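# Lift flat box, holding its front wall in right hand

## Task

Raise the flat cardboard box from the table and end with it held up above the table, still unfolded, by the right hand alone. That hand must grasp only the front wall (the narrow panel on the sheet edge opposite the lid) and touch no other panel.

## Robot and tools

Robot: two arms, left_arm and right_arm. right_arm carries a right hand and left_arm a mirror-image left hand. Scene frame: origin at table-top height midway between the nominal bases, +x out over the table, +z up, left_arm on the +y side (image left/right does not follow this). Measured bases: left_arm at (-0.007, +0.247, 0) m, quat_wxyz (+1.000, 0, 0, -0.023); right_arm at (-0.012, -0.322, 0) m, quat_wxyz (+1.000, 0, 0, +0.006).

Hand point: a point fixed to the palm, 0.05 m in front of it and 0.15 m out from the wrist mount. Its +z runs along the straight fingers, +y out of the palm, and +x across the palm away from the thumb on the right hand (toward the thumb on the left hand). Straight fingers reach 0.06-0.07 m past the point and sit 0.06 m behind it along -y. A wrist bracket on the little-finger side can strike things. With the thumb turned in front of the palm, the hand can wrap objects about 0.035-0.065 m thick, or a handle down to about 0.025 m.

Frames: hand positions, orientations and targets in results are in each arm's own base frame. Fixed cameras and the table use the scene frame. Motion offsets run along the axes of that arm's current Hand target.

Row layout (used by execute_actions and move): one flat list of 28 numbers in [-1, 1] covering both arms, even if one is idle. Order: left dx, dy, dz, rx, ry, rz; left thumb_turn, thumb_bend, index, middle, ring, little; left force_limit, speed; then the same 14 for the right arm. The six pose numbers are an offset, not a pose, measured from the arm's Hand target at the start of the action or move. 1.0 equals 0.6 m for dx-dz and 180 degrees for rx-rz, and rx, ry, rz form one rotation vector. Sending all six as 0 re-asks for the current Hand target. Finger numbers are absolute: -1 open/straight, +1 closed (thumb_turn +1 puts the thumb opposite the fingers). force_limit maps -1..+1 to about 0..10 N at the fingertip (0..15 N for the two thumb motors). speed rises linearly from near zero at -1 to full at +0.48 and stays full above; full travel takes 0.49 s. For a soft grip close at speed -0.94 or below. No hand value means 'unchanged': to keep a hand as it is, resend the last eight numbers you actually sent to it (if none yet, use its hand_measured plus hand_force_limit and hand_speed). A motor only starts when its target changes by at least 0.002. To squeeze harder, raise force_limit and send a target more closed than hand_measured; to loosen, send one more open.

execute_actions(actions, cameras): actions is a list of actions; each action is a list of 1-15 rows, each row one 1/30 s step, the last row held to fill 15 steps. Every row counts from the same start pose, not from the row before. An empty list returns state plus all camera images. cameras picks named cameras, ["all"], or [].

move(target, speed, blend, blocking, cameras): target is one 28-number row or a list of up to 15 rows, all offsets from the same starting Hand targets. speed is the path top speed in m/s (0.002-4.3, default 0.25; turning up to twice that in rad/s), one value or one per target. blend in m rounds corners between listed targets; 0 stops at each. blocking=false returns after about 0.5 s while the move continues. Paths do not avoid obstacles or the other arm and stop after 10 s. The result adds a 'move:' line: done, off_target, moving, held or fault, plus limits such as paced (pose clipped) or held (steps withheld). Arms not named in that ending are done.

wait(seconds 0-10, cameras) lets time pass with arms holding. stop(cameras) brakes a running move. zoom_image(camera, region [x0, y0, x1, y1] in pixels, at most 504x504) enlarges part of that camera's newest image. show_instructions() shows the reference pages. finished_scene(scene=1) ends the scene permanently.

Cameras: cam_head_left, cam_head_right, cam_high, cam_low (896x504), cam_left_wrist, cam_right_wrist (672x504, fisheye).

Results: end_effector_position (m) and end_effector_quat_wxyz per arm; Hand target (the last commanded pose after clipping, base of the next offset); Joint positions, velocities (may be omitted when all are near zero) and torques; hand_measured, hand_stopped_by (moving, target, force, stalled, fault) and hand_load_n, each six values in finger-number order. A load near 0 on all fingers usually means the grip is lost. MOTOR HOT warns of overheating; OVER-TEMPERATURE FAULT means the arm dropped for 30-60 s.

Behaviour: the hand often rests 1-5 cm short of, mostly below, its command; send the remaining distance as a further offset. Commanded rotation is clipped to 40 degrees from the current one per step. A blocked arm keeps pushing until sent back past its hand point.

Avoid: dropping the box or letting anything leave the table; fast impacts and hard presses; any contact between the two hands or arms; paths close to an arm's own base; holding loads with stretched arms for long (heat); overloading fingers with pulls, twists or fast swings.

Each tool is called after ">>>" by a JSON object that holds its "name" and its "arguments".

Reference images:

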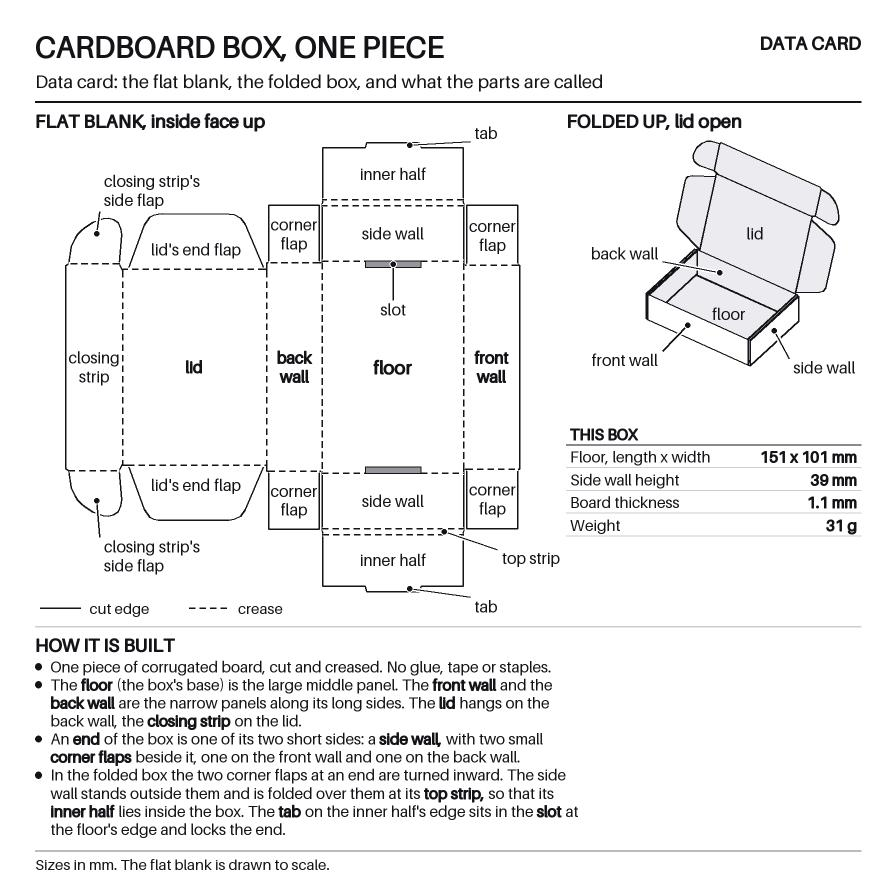

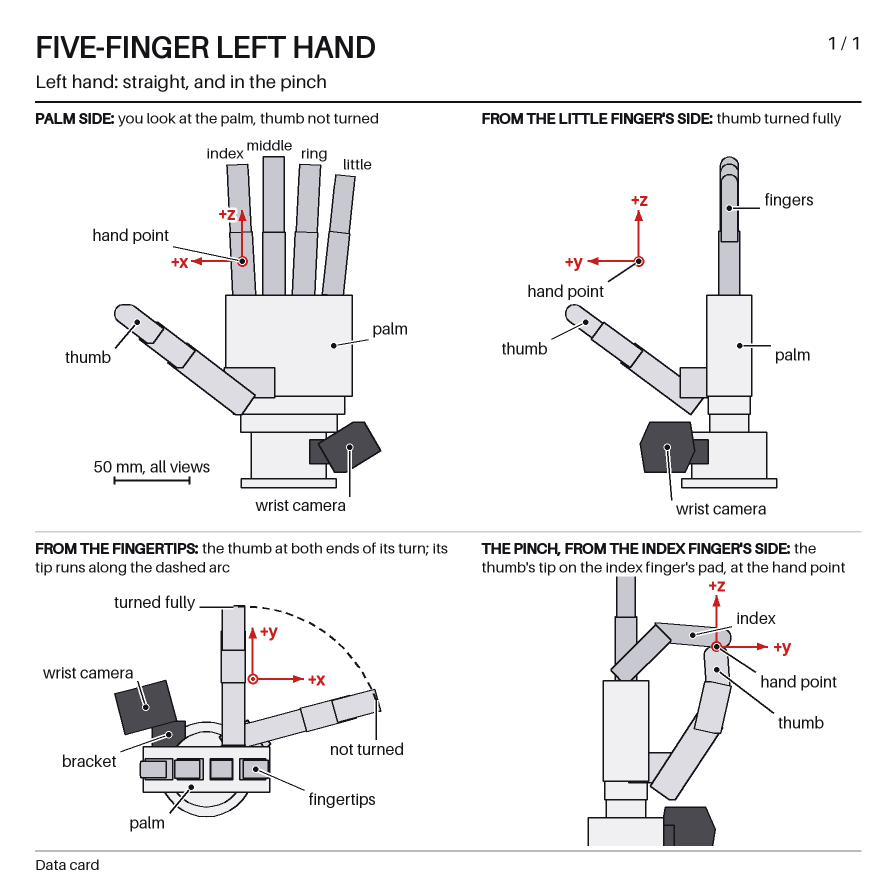

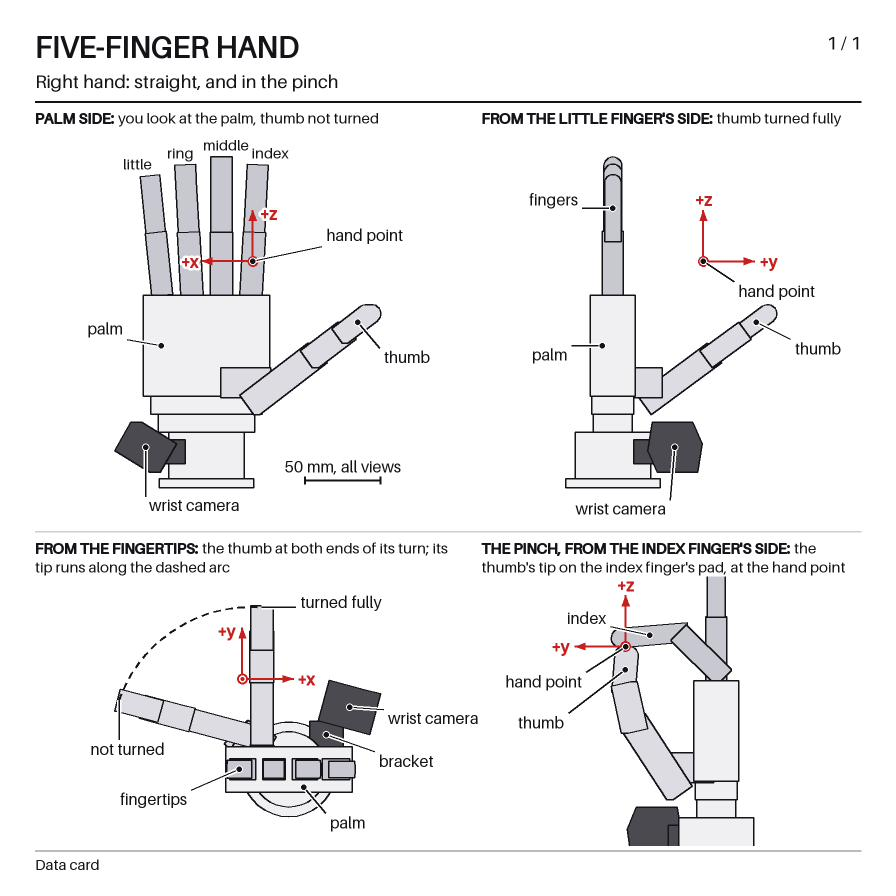

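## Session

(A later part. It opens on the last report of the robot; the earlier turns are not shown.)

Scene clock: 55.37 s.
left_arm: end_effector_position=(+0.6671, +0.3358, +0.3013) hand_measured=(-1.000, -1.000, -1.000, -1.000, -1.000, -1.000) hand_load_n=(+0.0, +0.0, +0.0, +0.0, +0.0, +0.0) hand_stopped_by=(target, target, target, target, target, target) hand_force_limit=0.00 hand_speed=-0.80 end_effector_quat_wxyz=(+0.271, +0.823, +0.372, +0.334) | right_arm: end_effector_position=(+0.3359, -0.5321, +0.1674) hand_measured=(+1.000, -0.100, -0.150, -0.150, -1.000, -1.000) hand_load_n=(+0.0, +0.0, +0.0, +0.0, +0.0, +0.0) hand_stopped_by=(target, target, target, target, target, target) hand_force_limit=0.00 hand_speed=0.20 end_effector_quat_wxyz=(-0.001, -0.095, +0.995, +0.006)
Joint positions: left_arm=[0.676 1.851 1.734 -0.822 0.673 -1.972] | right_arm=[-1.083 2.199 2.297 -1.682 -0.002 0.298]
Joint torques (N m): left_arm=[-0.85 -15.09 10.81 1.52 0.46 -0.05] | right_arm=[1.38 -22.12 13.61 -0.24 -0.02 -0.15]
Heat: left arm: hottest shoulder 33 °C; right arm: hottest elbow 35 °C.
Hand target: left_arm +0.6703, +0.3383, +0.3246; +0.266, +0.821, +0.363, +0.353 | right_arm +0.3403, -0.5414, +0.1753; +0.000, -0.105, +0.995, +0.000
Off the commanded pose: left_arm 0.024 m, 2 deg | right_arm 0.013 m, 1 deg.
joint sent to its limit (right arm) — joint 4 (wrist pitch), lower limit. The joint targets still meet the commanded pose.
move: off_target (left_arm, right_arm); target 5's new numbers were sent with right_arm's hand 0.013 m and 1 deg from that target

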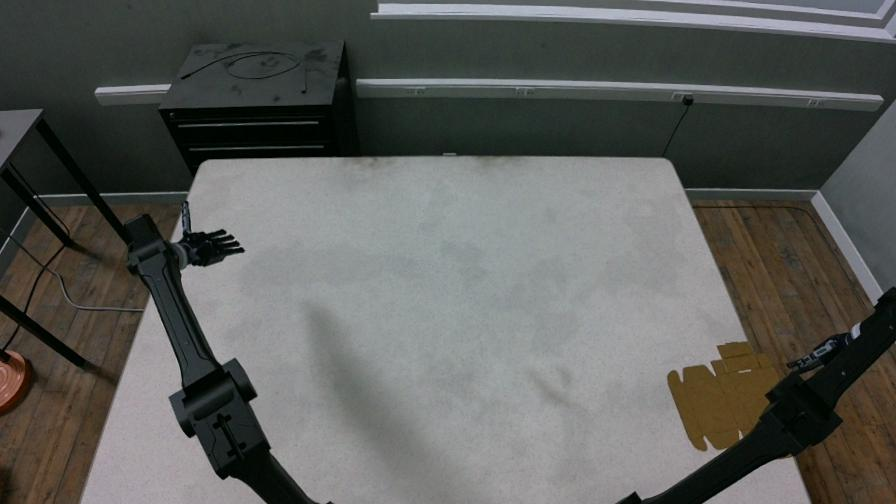

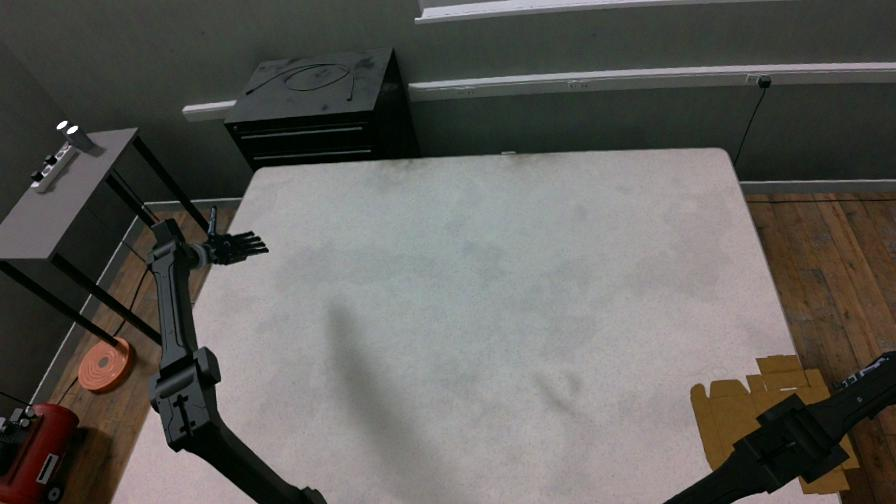

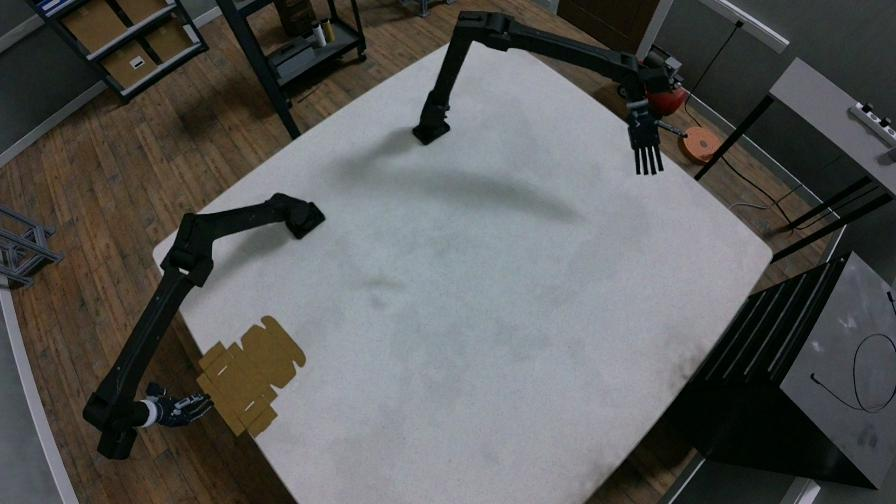

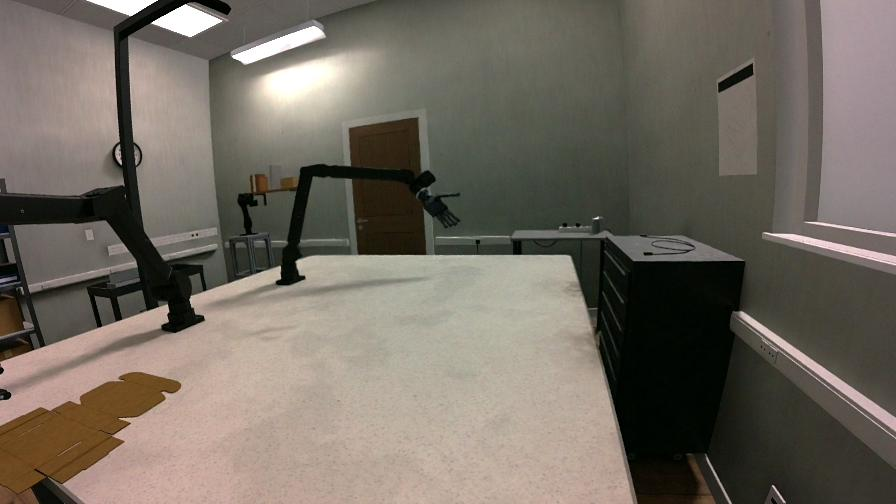

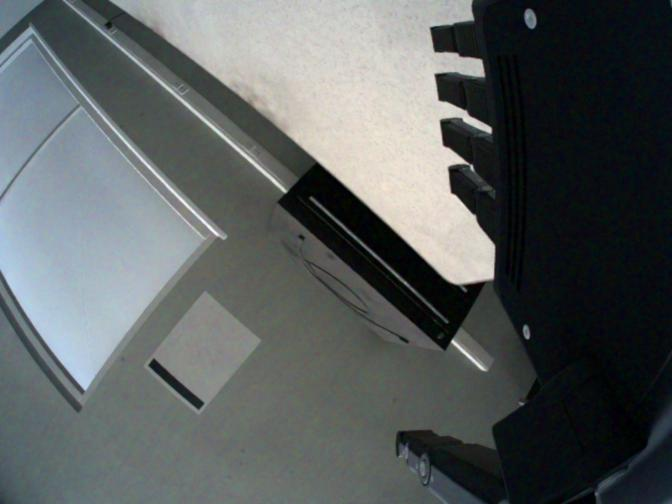

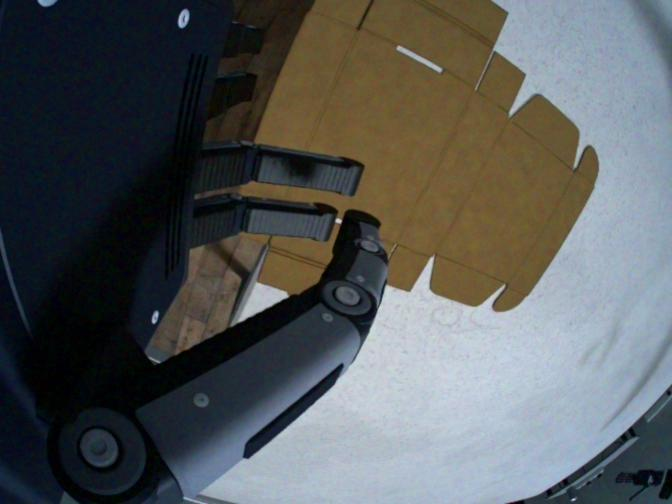

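>>> {"name": "move", "arguments": {"target": [[0,0,0,0,0,0,-1,-1,-1,-1,-1,-1,0,-0.8,-0.021,-0.1705,0.06,0,0,0,1,-0.1,-0.15,-0.15,-1,-1,0,0.2],[0,0,0,0,0,0,-1,-1,-1,-1,-1,-1,0,-0.8,-0.021,-0.1705,0.18,0,0,0,1,-0.1,-0.15,-0.15,-1,-1,0,0.2]], "speed": 0.2, "blend": [0.02,0], "cameras": ["cam_high","cam_low","cam_right_wrist","cam_head_left"]}}

>>> {"name": "zoom_image", "arguments": {"camera": "cam_high", "region": [90, 290, 330, 470]}}

>>> {"name": "zoom_image", "arguments": {"camera": "cam_right_wrist", "region": [180, 0, 600, 320]}}

Scene clock: 59.47 s.
left_arm: end_effector_position=(+0.6671, +0.3358, +0.3013) hand_measured=(-1.000, -1.000, -1.000, -1.000, -1.000, -1.000) hand_load_n=(+0.0, +0.0, +0.0, +0.0, +0.0, +0.0) hand_stopped_by=(target, target, target, target, target, target) hand_force_limit=0.00 hand_speed=-0.80 end_effector_quat_wxyz=(+0.271, +0.823, +0.372, +0.334) | right_arm: end_effector_position=(+0.3757, -0.6278, +0.0556) hand_measured=(+1.000, -0.100, -0.150, -0.150, -1.000, -1.000) hand_load_n=(+0.0, +0.0, +0.0, +0.0, +0.0, +0.0) hand_stopped_by=(target, target, target, target, target, target) hand_force_limit=0.00 hand_speed=0.20 end_effector_quat_wxyz=(+0.016, -0.091, +0.995, -0.030)
Joint positions: left_arm=[0.676 1.851 1.734 -0.822 0.673 -1.972] | right_arm=[-1.097 2.628 2.809 -1.685 -0.008 0.291]
Joint torques (N m): left_arm=[-0.79 -15.15 10.8 1.54 0.46 -0.05] | right_arm=[0.5 -26.52 13.63 0.02 0.03 -0.15]
Heat: left arm: hottest shoulder 33 °C; right arm: hottest elbow 36 °C.
Hand target: left_arm +0.6703, +0.3383, +0.3246; +0.266, +0.821, +0.363, +0.353 | right_arm +0.3740, -0.6390, +0.0674; +0.001, -0.104, +0.995, +0.000
Off the commanded pose: left_arm 0.024 m, 2 deg | right_arm 0.016 m, 4 deg.
joint sent to its limit (right arm) — joint 4 (wrist pitch), lower limit. The joint targets are off in orientation, not in position.
move: off_target (left_arm, right_arm)
Images, in order (width x height): cam_head_left 896x504, cam_high 896x504, cam_low 896x504, cam_right_wrist 672x504.

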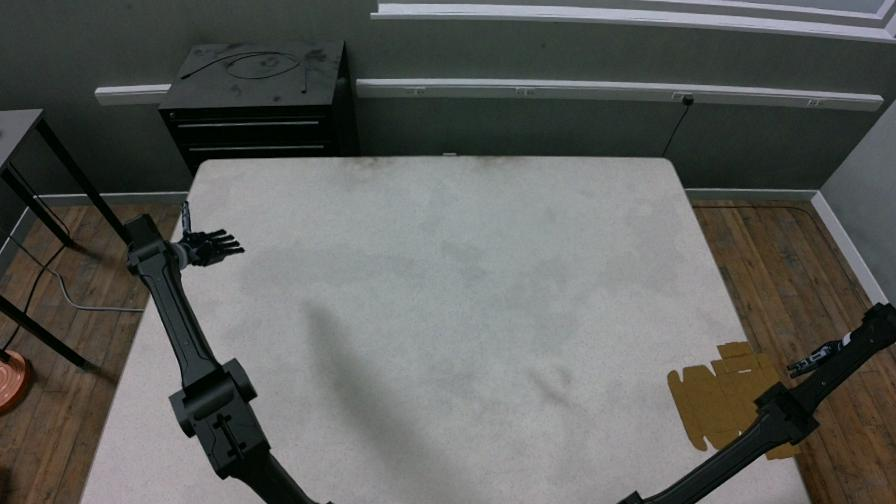

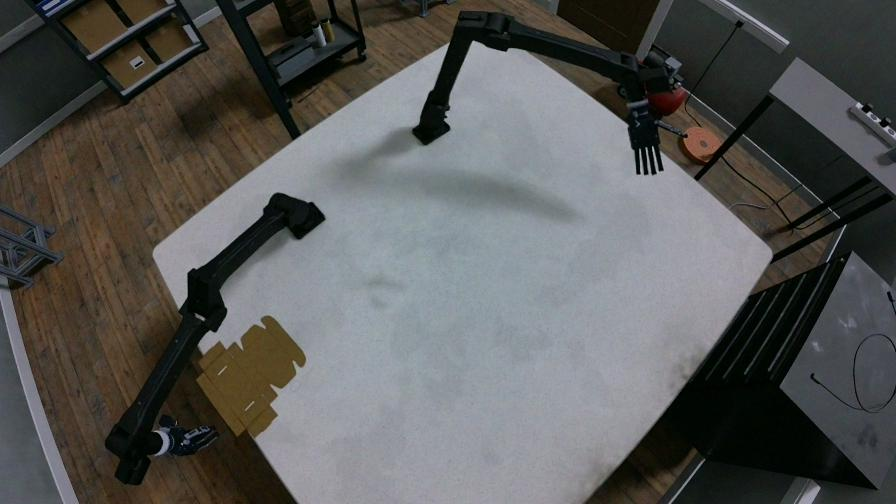

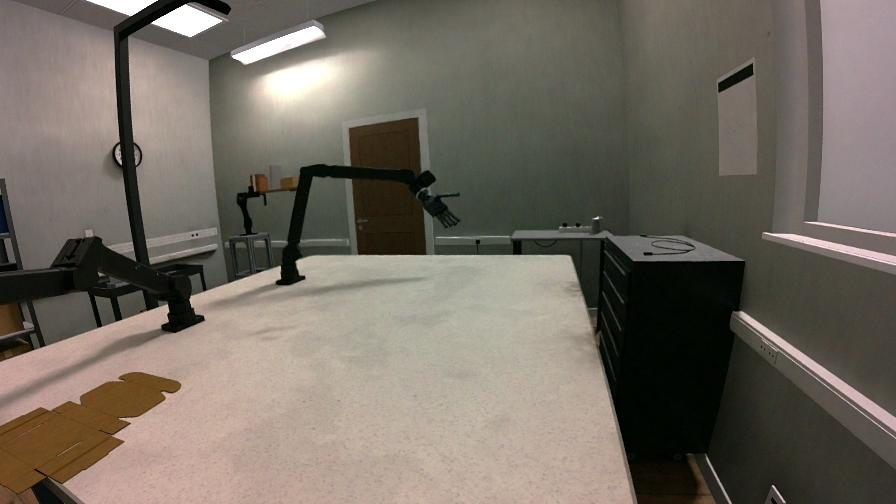

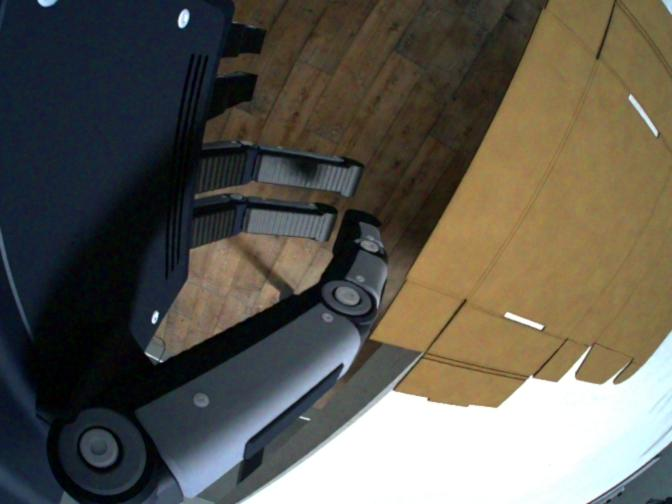

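Scaled by 2.100.

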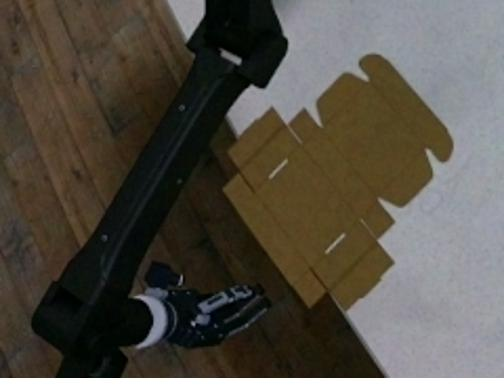

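Scaled by 1.200 from the camera's 672x504 image, which has a finer 960x720 frame.

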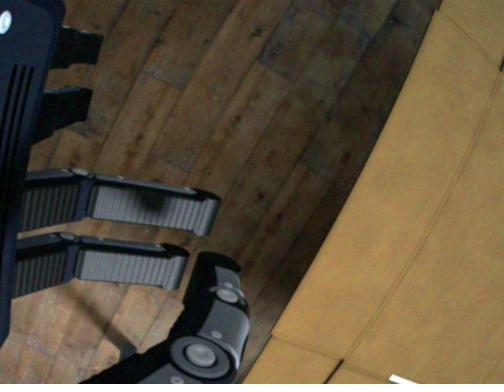

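>>> {"name": "move", "arguments": {"target": [0,0,0,0,0,0,-1,-1,-1,-1,-1,-1,0,-0.8,0.013,0.033,0.05,0,0,0,1,-0.1,-0.15,-0.15,-1,-1,0,0.2], "speed": 0.1, "cameras": ["cam_right_wrist","cam_high"]}}

>>> {"name": "zoom_image", "arguments": {"camera": "cam_right_wrist", "region": [180, 100, 480, 340]}}

Scene clock: 61.37 s.
left_arm: end_effector_position=(+0.6671, +0.3358, +0.3013) hand_measured=(-1.000, -1.000, -1.000, -1.000, -1.000, -1.000) hand_load_n=(+0.0, +0.0, +0.0, +0.0, +0.0, +0.0) hand_stopped_by=(target, target, target, target, target, target) hand_force_limit=0.00 hand_speed=-0.80 end_effector_quat_wxyz=(+0.271, +0.823, +0.372, +0.334) | right_arm: end_effector_position=(+0.3710, -0.6223, +0.0451) hand_measured=(+1.000, -0.100, -0.150, -0.150, -1.000, -1.000) hand_load_n=(-0.5, -0.5, +0.0, +0.0, +0.0, +0.0) hand_stopped_by=(target, target, target, target, target, target) hand_force_limit=0.00 hand_speed=0.20 end_effector_quat_wxyz=(+0.009, -0.099, +0.995, -0.017)
Joint positions: left_arm=[0.676 1.851 1.734 -0.822 0.673 -1.972] | right_arm=[-1.097 2.628 2.779 -1.685 -0.004 0.275]
Joint torques (N m): left_arm=[-0.85 -15.15 10.8 1.54 0.46 -0.04] | right_arm=[1.14 -26.7 8.13 0.03 0.03 -0.17]
Heat: left arm: hottest shoulder 33 °C; right arm: hottest elbow 36 °C.
Hand target: left_arm +0.6703, +0.3383, +0.3246; +0.266, +0.821, +0.363, +0.353 | right_arm +0.3622, -0.6212, +0.0373; +0.000, -0.104, +0.995, +0.000
Off the commanded pose: left_arm 0.024 m, 2 deg | right_arm 0.012 m, 2 deg.
joint sent to its limit (right arm) — joint 4 (wrist pitch), lower limit. The joint targets still meet the commanded pose.
move: off_target (left_arm, right_arm)
Images, in order (width x height): cam_high 896x504, cam_right_wrist 672x504.

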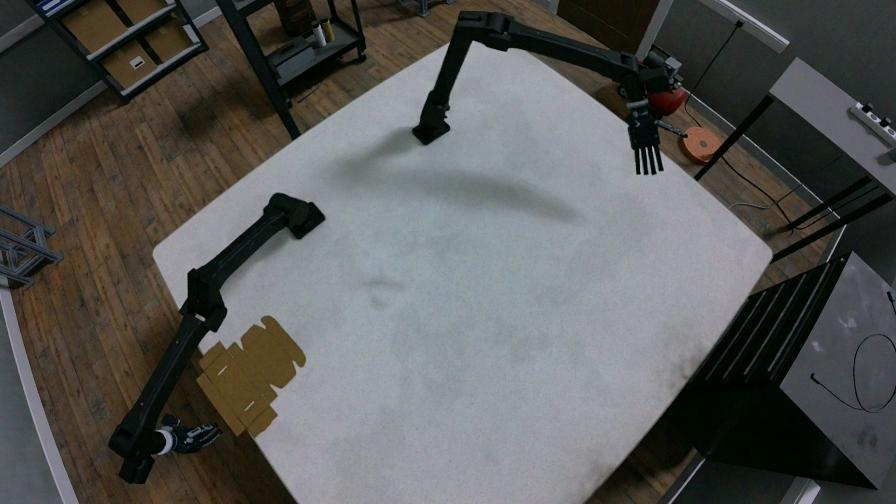

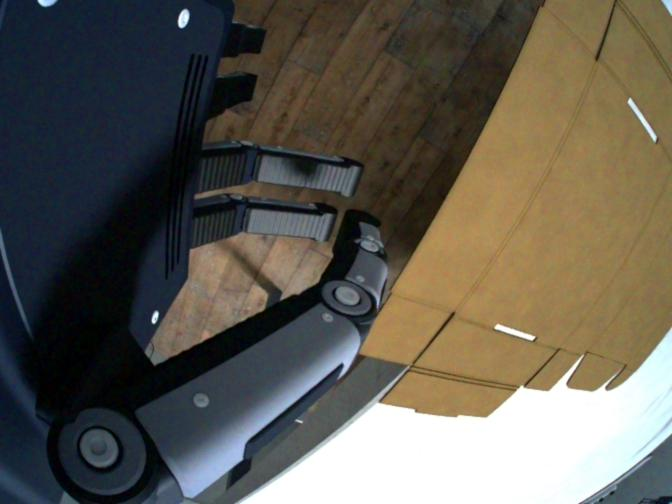

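Scaled by 1.680 from the camera's 672x504 image, which has a finer 960x720 frame.

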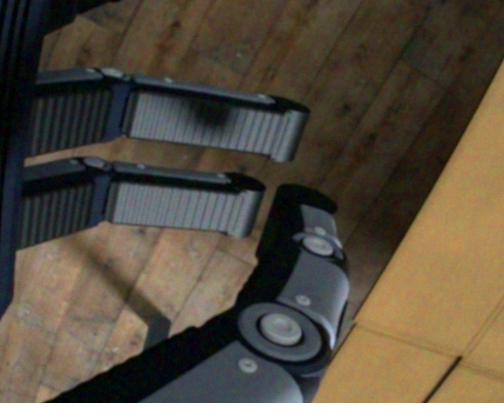

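>>> {"name": "move", "arguments": {"target": [0,0,0,0,0,0,-1,-1,-1,-1,-1,-1,0,-0.8,0.017,0.025,0.039,0,0,0,1,-0.1,-0.15,-0.15,-1,-1,0,0.2], "speed": 0.1, "cameras": ["cam_right_wrist","cam_high"]}}

>>> {"name": "zoom_image", "arguments": {"camera": "cam_right_wrist", "region": [180, 100, 480, 340]}}

Scene clock: 63.07 s.
left_arm: end_effector_position=(+0.6671, +0.3358, +0.3013) hand_measured=(-1.000, -1.000, -1.000, -1.000, -1.000, -1.000) hand_load_n=(+0.0, +0.0, +0.0, +0.0, +0.0, +0.0) hand_stopped_by=(target, target, target, target, target, target) hand_force_limit=0.00 hand_speed=-0.80 end_effector_quat_wxyz=(+0.271, +0.823, +0.372, +0.334) | right_arm: end_effector_position=(+0.3575, -0.6048, +0.0136) hand_measured=(+1.000, -0.100, -0.150, -0.150, -1.000, -1.000) hand_load_n=(+0.0, +0.0, +0.0, +0.0, +0.0, +0.0) hand_stopped_by=(target, target, target, target, target, target) hand_force_limit=0.00 hand_speed=0.20 end_effector_quat_wxyz=(+0.000, -0.102, +0.995, +0.002)
Joint positions: left_arm=[0.676 1.851 1.734 -0.822 0.673 -1.972] | right_arm=[-1.102 2.528 2.497 -1.545 -0.002 0.265]
Joint torques (N m): left_arm=[-0.85 -15.09 10.78 1.54 0.45 -0.05] | right_arm=[0.56 -27.34 8.13 0.46 0.01 -0.14]
Heat: left arm: hottest shoulder 33 °C; right arm: hottest elbow 36 °C.
Hand target: left_arm +0.6703, +0.3383, +0.3246; +0.266, +0.821, +0.363, +0.353 | right_arm +0.3492, -0.6086, +0.0139; +0.000, -0.105, +0.995, +0.000
Off the commanded pose: left_arm 0.024 m, 2 deg | right_arm 0.009 m, 0 deg.
move: off_target (left_arm)
Images, in order (width x height): cam_high 896x504, cam_right_wrist 672x504.

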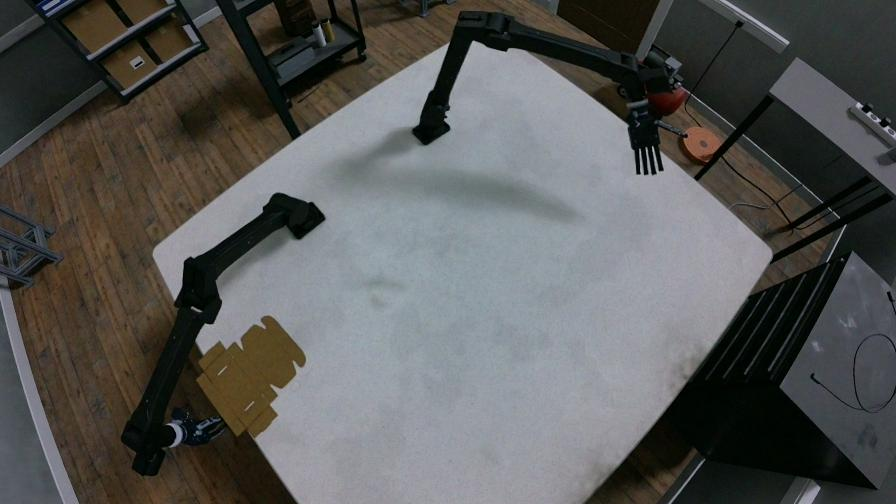

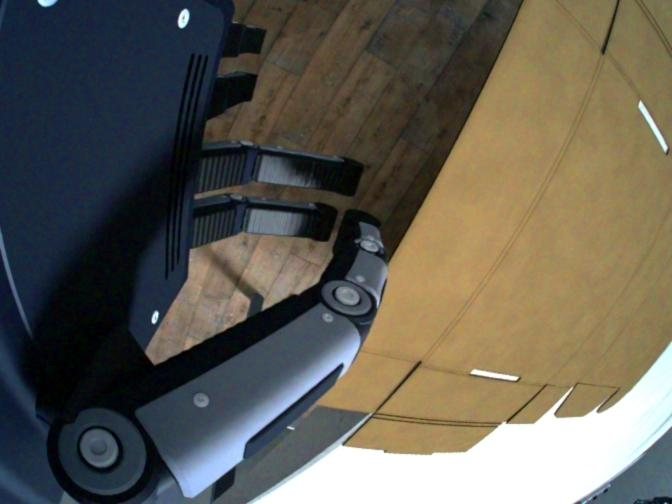

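Scaled by 1.680 from the camera's 672x504 image, which has a finer 960x720 frame.

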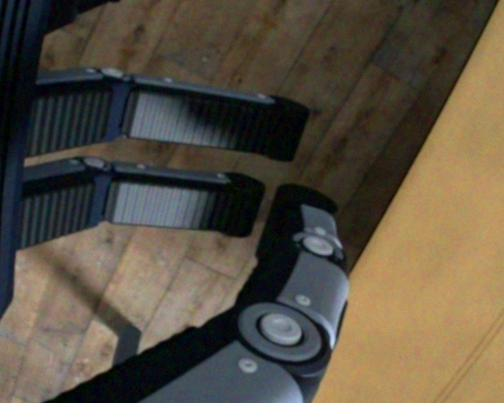

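>>> {"name": "zoom_image", "arguments": {"camera": "cam_high", "region": [150, 370, 290, 460]}}

Scaled by 3.600.

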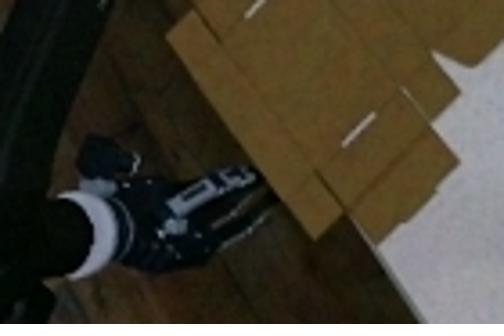

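>>> {"name": "move", "arguments": {"target": [[0,0,0,0,0,0,-1,-1,-1,-1,-1,-1,0,-0.8,0.025,-0.03,-0.033,0,0,0,1,-0.1,-0.15,-0.15,-1,-1,0,0.2],[0,0,0,0,0,0,-1,-1,-1,-1,-1,-1,0,-0.8,0.025,-0.03,-0.033,0,0,0,1,-0.5,-0.4,-0.4,-1,-1,0,0.2],[0,0,0,0,0,0,-1,-1,-1,-1,-1,-1,0,-0.8,0.025,-0.03,-0.01,0,0,0,1,-0.5,-0.4,-0.4,-1,-1,0,0.2]], "speed": 0.1, "cameras": ["cam_right_wrist","cam_high","cam_head_left","cam_head_right"]}}

>>> {"name": "zoom_image", "arguments": {"camera": "cam_high", "region": [150, 370, 290, 460]}}

>>> {"name": "zoom_image", "arguments": {"camera": "cam_head_left", "region": [680, 300, 896, 500]}}

Scene clock: 67.40 s.
left_arm: end_effector_position=(+0.6671, +0.3358, +0.3013) hand_measured=(-1.000, -1.000, -1.000, -1.000, -1.000, -1.000) hand_load_n=(-0.5, +0.0, +0.0, +0.0, +0.0, +0.0) hand_stopped_by=(target, target, target, target, target, target) hand_force_limit=0.00 hand_speed=-0.80 end_effector_quat_wxyz=(+0.271, +0.823, +0.372, +0.334) | right_arm: end_effector_position=(+0.3414, -0.6239, +0.0322) hand_measured=(+1.000, -0.500, -0.400, -0.400, -1.000, -1.000) hand_load_n=(+0.0, +0.0, +0.0, +0.0, +0.0, +0.0) hand_stopped_by=(target, target, target, target, target, target) hand_force_limit=0.00 hand_speed=0.20 end_effector_quat_wxyz=(+0.001, -0.099, +0.995, +0.000)
Joint positions: left_arm=[0.676 1.851 1.734 -0.822 0.673 -1.972] | right_arm=[-1.132 2.589 2.665 -1.646 -0.002 0.241]
Joint torques (N m): left_arm=[-0.79 -15.15 10.78 1.55 0.45 -0.05] | right_arm=[1.08 -24.76 10.44 0.55 0 -0.12]
Motor temperatures (°C): left_arm=[29 34 33 22 24 23] | right_arm=[28 30 36 22 24 24]
Heat: left arm: hottest shoulder 34 °C; right arm: hottest elbow 36 °C.
Hand target: left_arm +0.6703, +0.3383, +0.3246; +0.266, +0.821, +0.363, +0.353 | right_arm +0.3384, -0.6293, +0.0200; +0.000, -0.105, +0.995, +0.000
Off the commanded pose: left_arm 0.024 m, 2 deg | right_arm 0.014 m, 1 deg.
move: off_target (left_arm, right_arm)
Images, in order (width x height): cam_head_left 896x504, cam_head_right 896x504, cam_high 896x504, cam_right_wrist 672x504.

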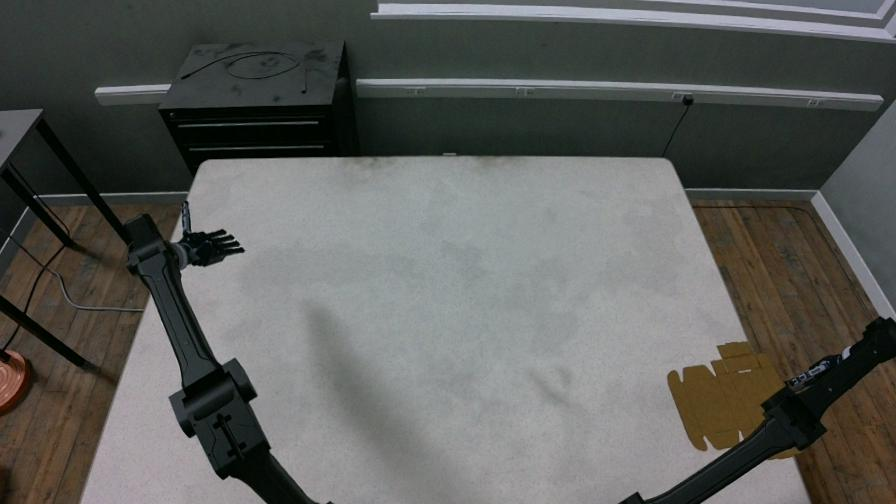

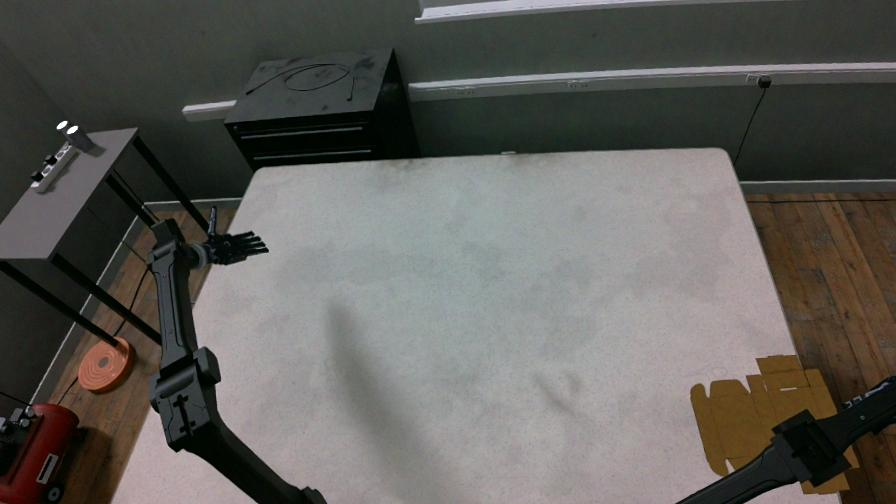

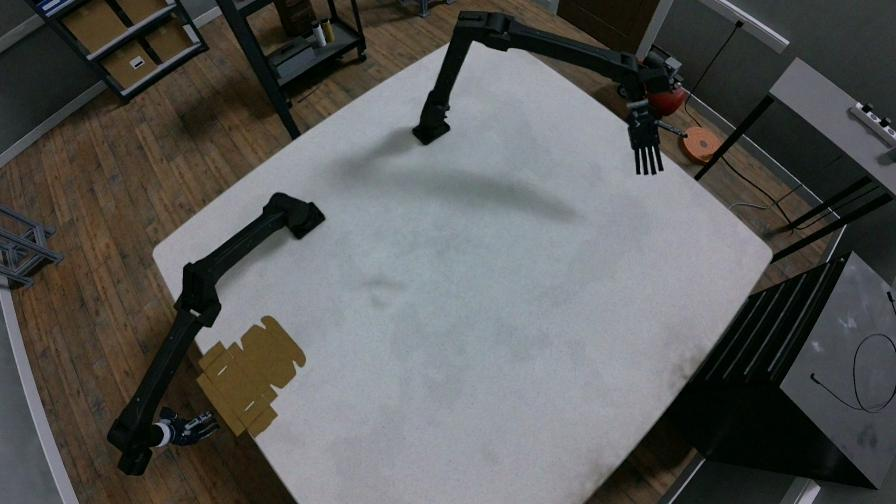

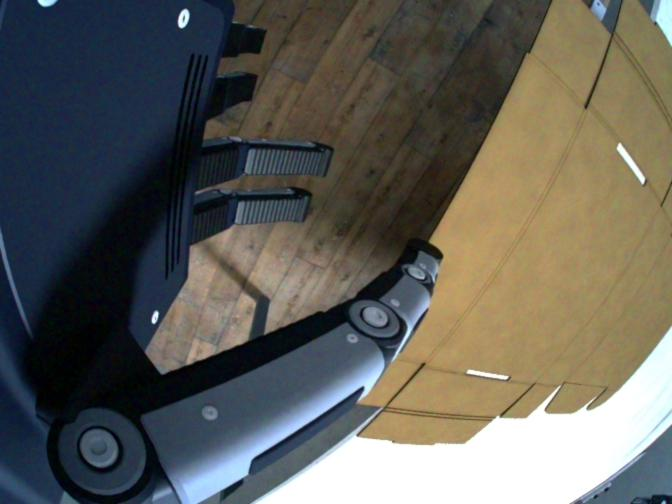

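Scaled by 3.600.

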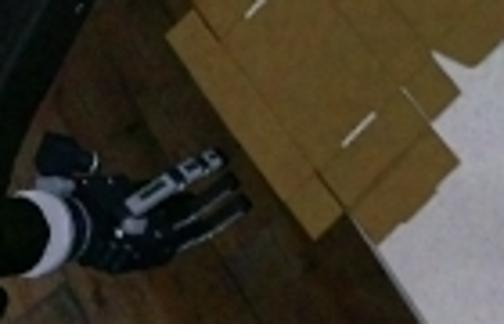

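Scaled by 2.333.

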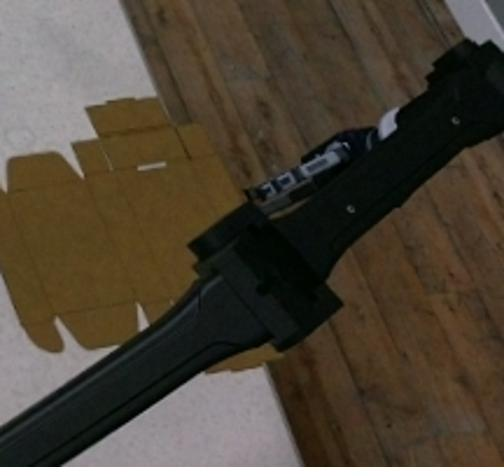

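>>> {"name": "move", "arguments": {"target": [0,0,0,0,0,0,-1,-1,-1,-1,-1,-1,0,-0.8,0.02,0.075,-0.008,0,0,0,1,-0.5,-0.4,-0.4,-1,-1,0,0.2], "speed": 0.06, "cameras": ["cam_right_wrist","cam_high","cam_head_left"]}}

>>> {"name": "zoom_image", "arguments": {"camera": "cam_high", "region": [150, 370, 290, 460]}}

>>> {"name": "zoom_image", "arguments": {"camera": "cam_head_left", "region": [680, 300, 896, 500]}}

>>> {"name": "zoom_image", "arguments": {"camera": "cam_right_wrist", "region": [180, 100, 480, 340]}}

Scene clock: 70.67 s.
left_arm: end_effector_position=(+0.6671, +0.3358, +0.3013) hand_measured=(-1.000, -1.000, -1.000, -1.000, -1.000, -1.000) hand_load_n=(+0.0, +0.0, +0.0, +0.0, +0.0, +0.0) hand_stopped_by=(target, target, target, target, target, target) hand_force_limit=0.00 hand_speed=-0.80 end_effector_quat_wxyz=(+0.271, +0.823, +0.372, +0.334) | right_arm: end_effector_position=(+0.3234, -0.5859, +0.0240) hand_measured=(+1.000, -0.500, -0.400, -0.400, -1.000, -1.000) hand_load_n=(-0.5, +0.0, +0.0, +0.0, +0.0, +0.0) hand_stopped_by=(target, target, target, target, target, target) hand_force_limit=0.00 hand_speed=0.20 end_effector_quat_wxyz=(+0.000, -0.100, +0.995, +0.003)
Joint positions: left_arm=[0.676 1.851 1.734 -0.822 0.673 -1.972] | right_arm=[-1.132 2.376 2.24 -1.439 -0.002 0.238]
Joint torques (N m): left_arm=[-0.85 -15.15 10.8 1.55 0.45 -0.05] | right_arm=[0.85 -26.46 8.06 0.55 -0.01 -0.14]
Heat: left arm: hottest shoulder 34 °C; right arm: hottest elbow 36 °C.
Hand target: left_arm +0.6703, +0.3383, +0.3246; +0.266, +0.821, +0.363, +0.353 | right_arm +0.3173, -0.5878, +0.0246; +0.000, -0.105, +0.995, +0.000
Off the commanded pose: left_arm 0.024 m, 2 deg | right_arm 0.006 m, 1 deg.
move: off_target (left_arm)
Images, in order (width x height): cam_head_left 896x504, cam_high 896x504, cam_right_wrist 672x504.

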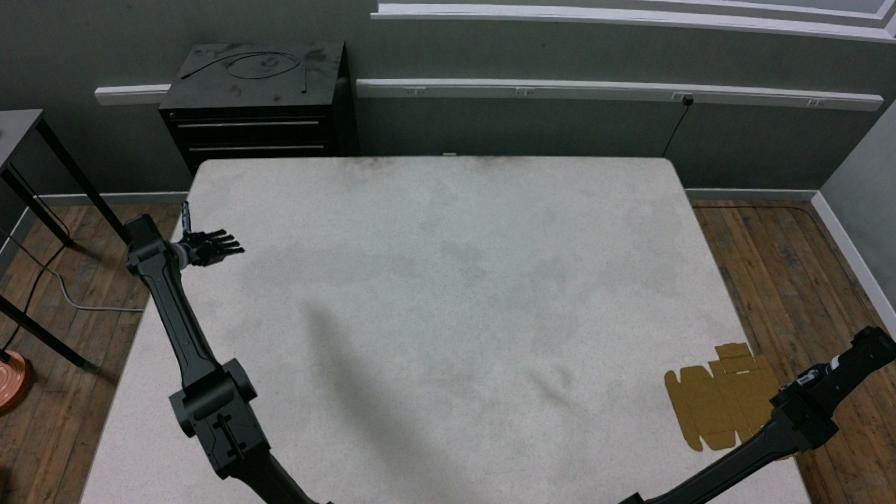

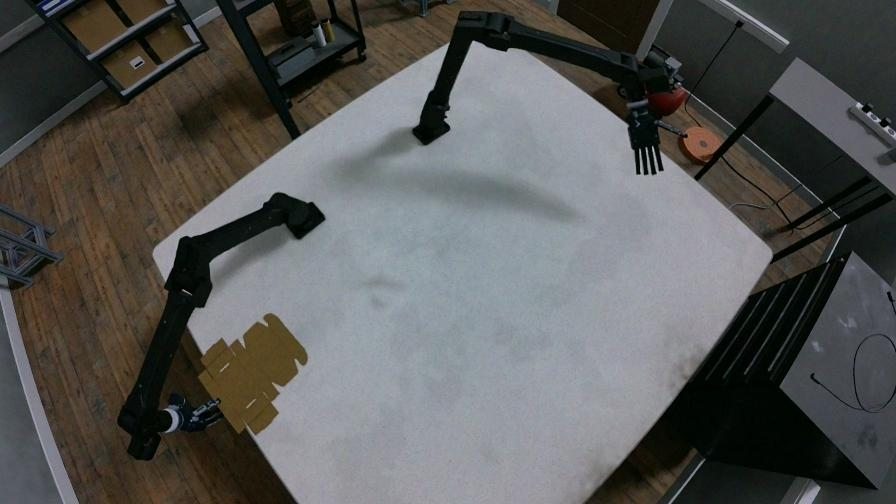

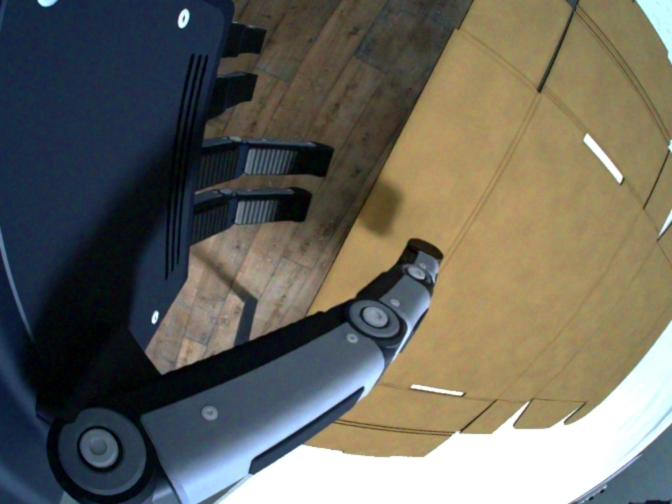

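Scaled by 3.600.

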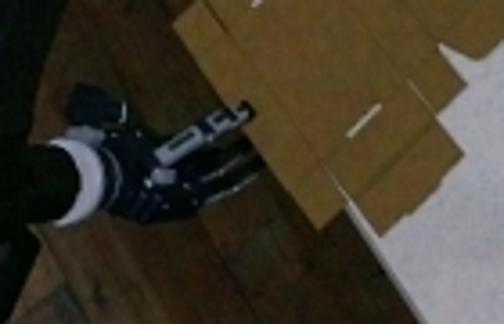

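Scaled by 2.333.

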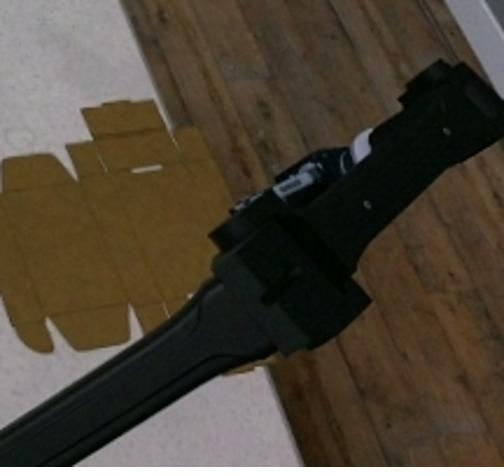

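Scaled by 1.680 from the camera's 672x504 image, which has a finer 960x720 frame.

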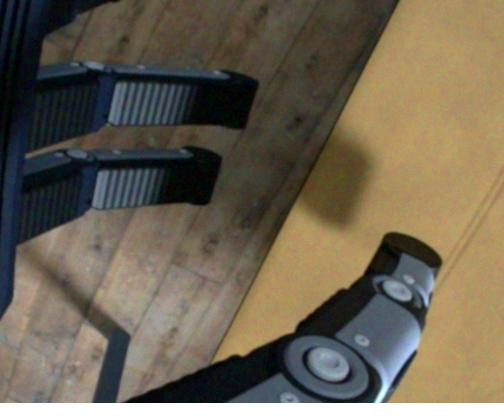

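>>> {"name": "move", "arguments": {"target": [0,0,0,0,0,0,-1,-1,-1,-1,-1,-1,0,-0.8,0,0,-0.036,0,0,0,1,-0.5,-0.4,-0.4,-1,-1,0,0.2], "speed": 0.1, "cameras": ["cam_right_wrist","cam_high"]}}

>>> {"name": "zoom_image", "arguments": {"camera": "cam_right_wrist", "region": [180, 100, 480, 340]}}

>>> {"name": "zoom_image", "arguments": {"camera": "cam_high", "region": [150, 370, 290, 460]}}

Scene clock: 72.40 s.
left_arm: end_effector_position=(+0.6671, +0.3358, +0.3013) hand_measured=(-1.000, -1.000, -1.000, -1.000, -1.000, -1.000) hand_load_n=(+0.0, +0.0, +0.0, +0.0, +0.0, +0.0) hand_stopped_by=(target, target, target, target, target, target) hand_force_limit=0.00 hand_speed=-0.80 end_effector_quat_wxyz=(+0.271, +0.823, +0.372, +0.334) | right_arm: end_effector_position=(+0.3208, -0.5803, +0.0329) hand_measured=(+1.000, -0.500, -0.400, -0.400, -1.000, -1.000) hand_load_n=(+0.0, +0.0, +0.0, +0.0, +0.0, +0.0) hand_stopped_by=(target, target, target, target, target, target) hand_force_limit=0.00 hand_speed=0.20 end_effector_quat_wxyz=(-0.003, -0.100, +0.995, +0.010)
Joint positions: left_arm=[0.676 1.851 1.734 -0.822 0.673 -1.972] | right_arm=[-1.132 2.365 2.24 -1.467 -0.002 0.238]
Joint torques (N m): left_arm=[-0.85 -15.21 10.8 1.55 0.46 -0.05] | right_arm=[1.2 -26.46 10.86 -0.32 -0.01 -0.14]
Heat: left arm: hottest shoulder 34 °C; right arm: hottest elbow 36 °C.
Hand target: left_arm +0.6703, +0.3383, +0.3246; +0.266, +0.821, +0.363, +0.353 | right_arm +0.3173, -0.5878, +0.0463; +0.000, -0.105, +0.995, +0.000
Off the commanded pose: left_arm 0.024 m, 2 deg | right_arm 0.016 m, 1 deg.
move: off_target (left_arm, right_arm)
Images, in order (width x height): cam_high 896x504, cam_right_wrist 672x504.

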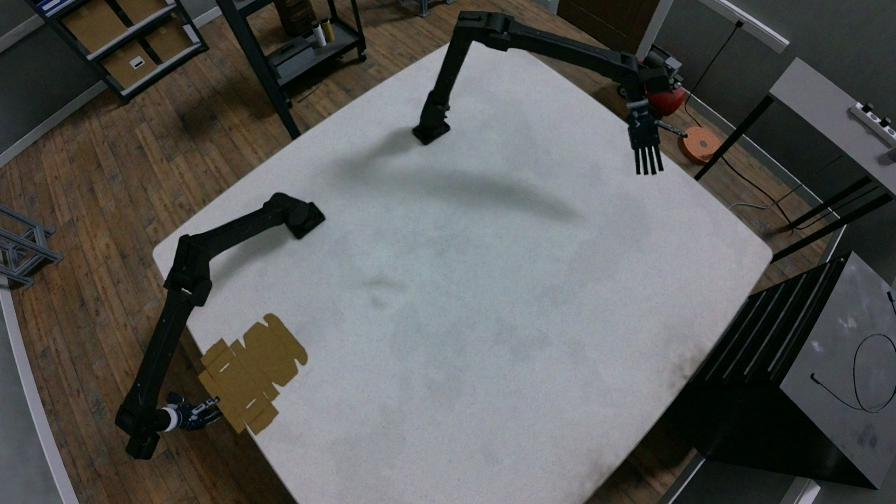

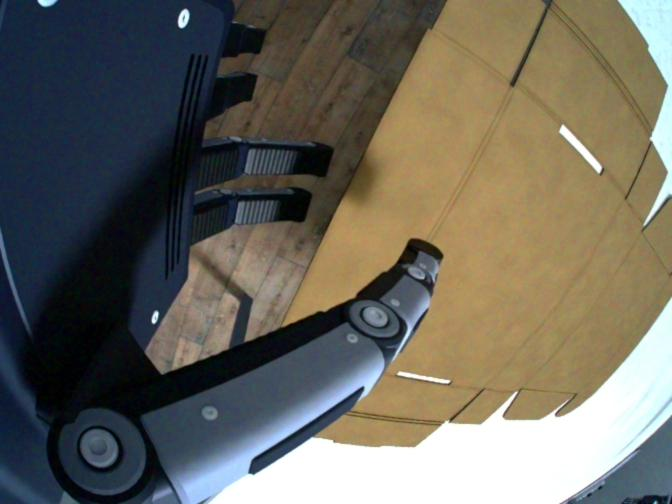

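Scaled by 1.680 from the camera's 672x504 image, which has a finer 960x720 frame.

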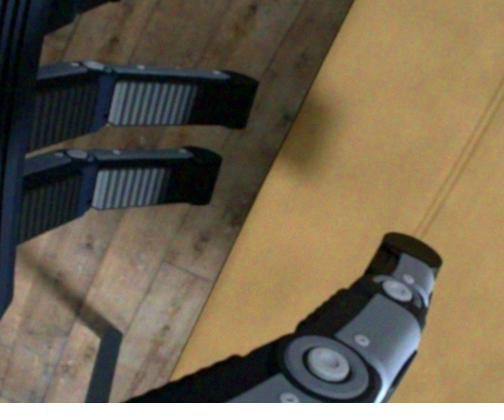

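Scaled by 3.600.

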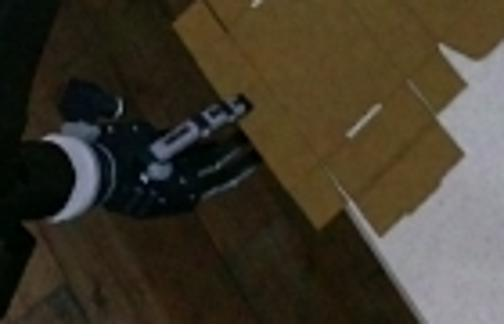

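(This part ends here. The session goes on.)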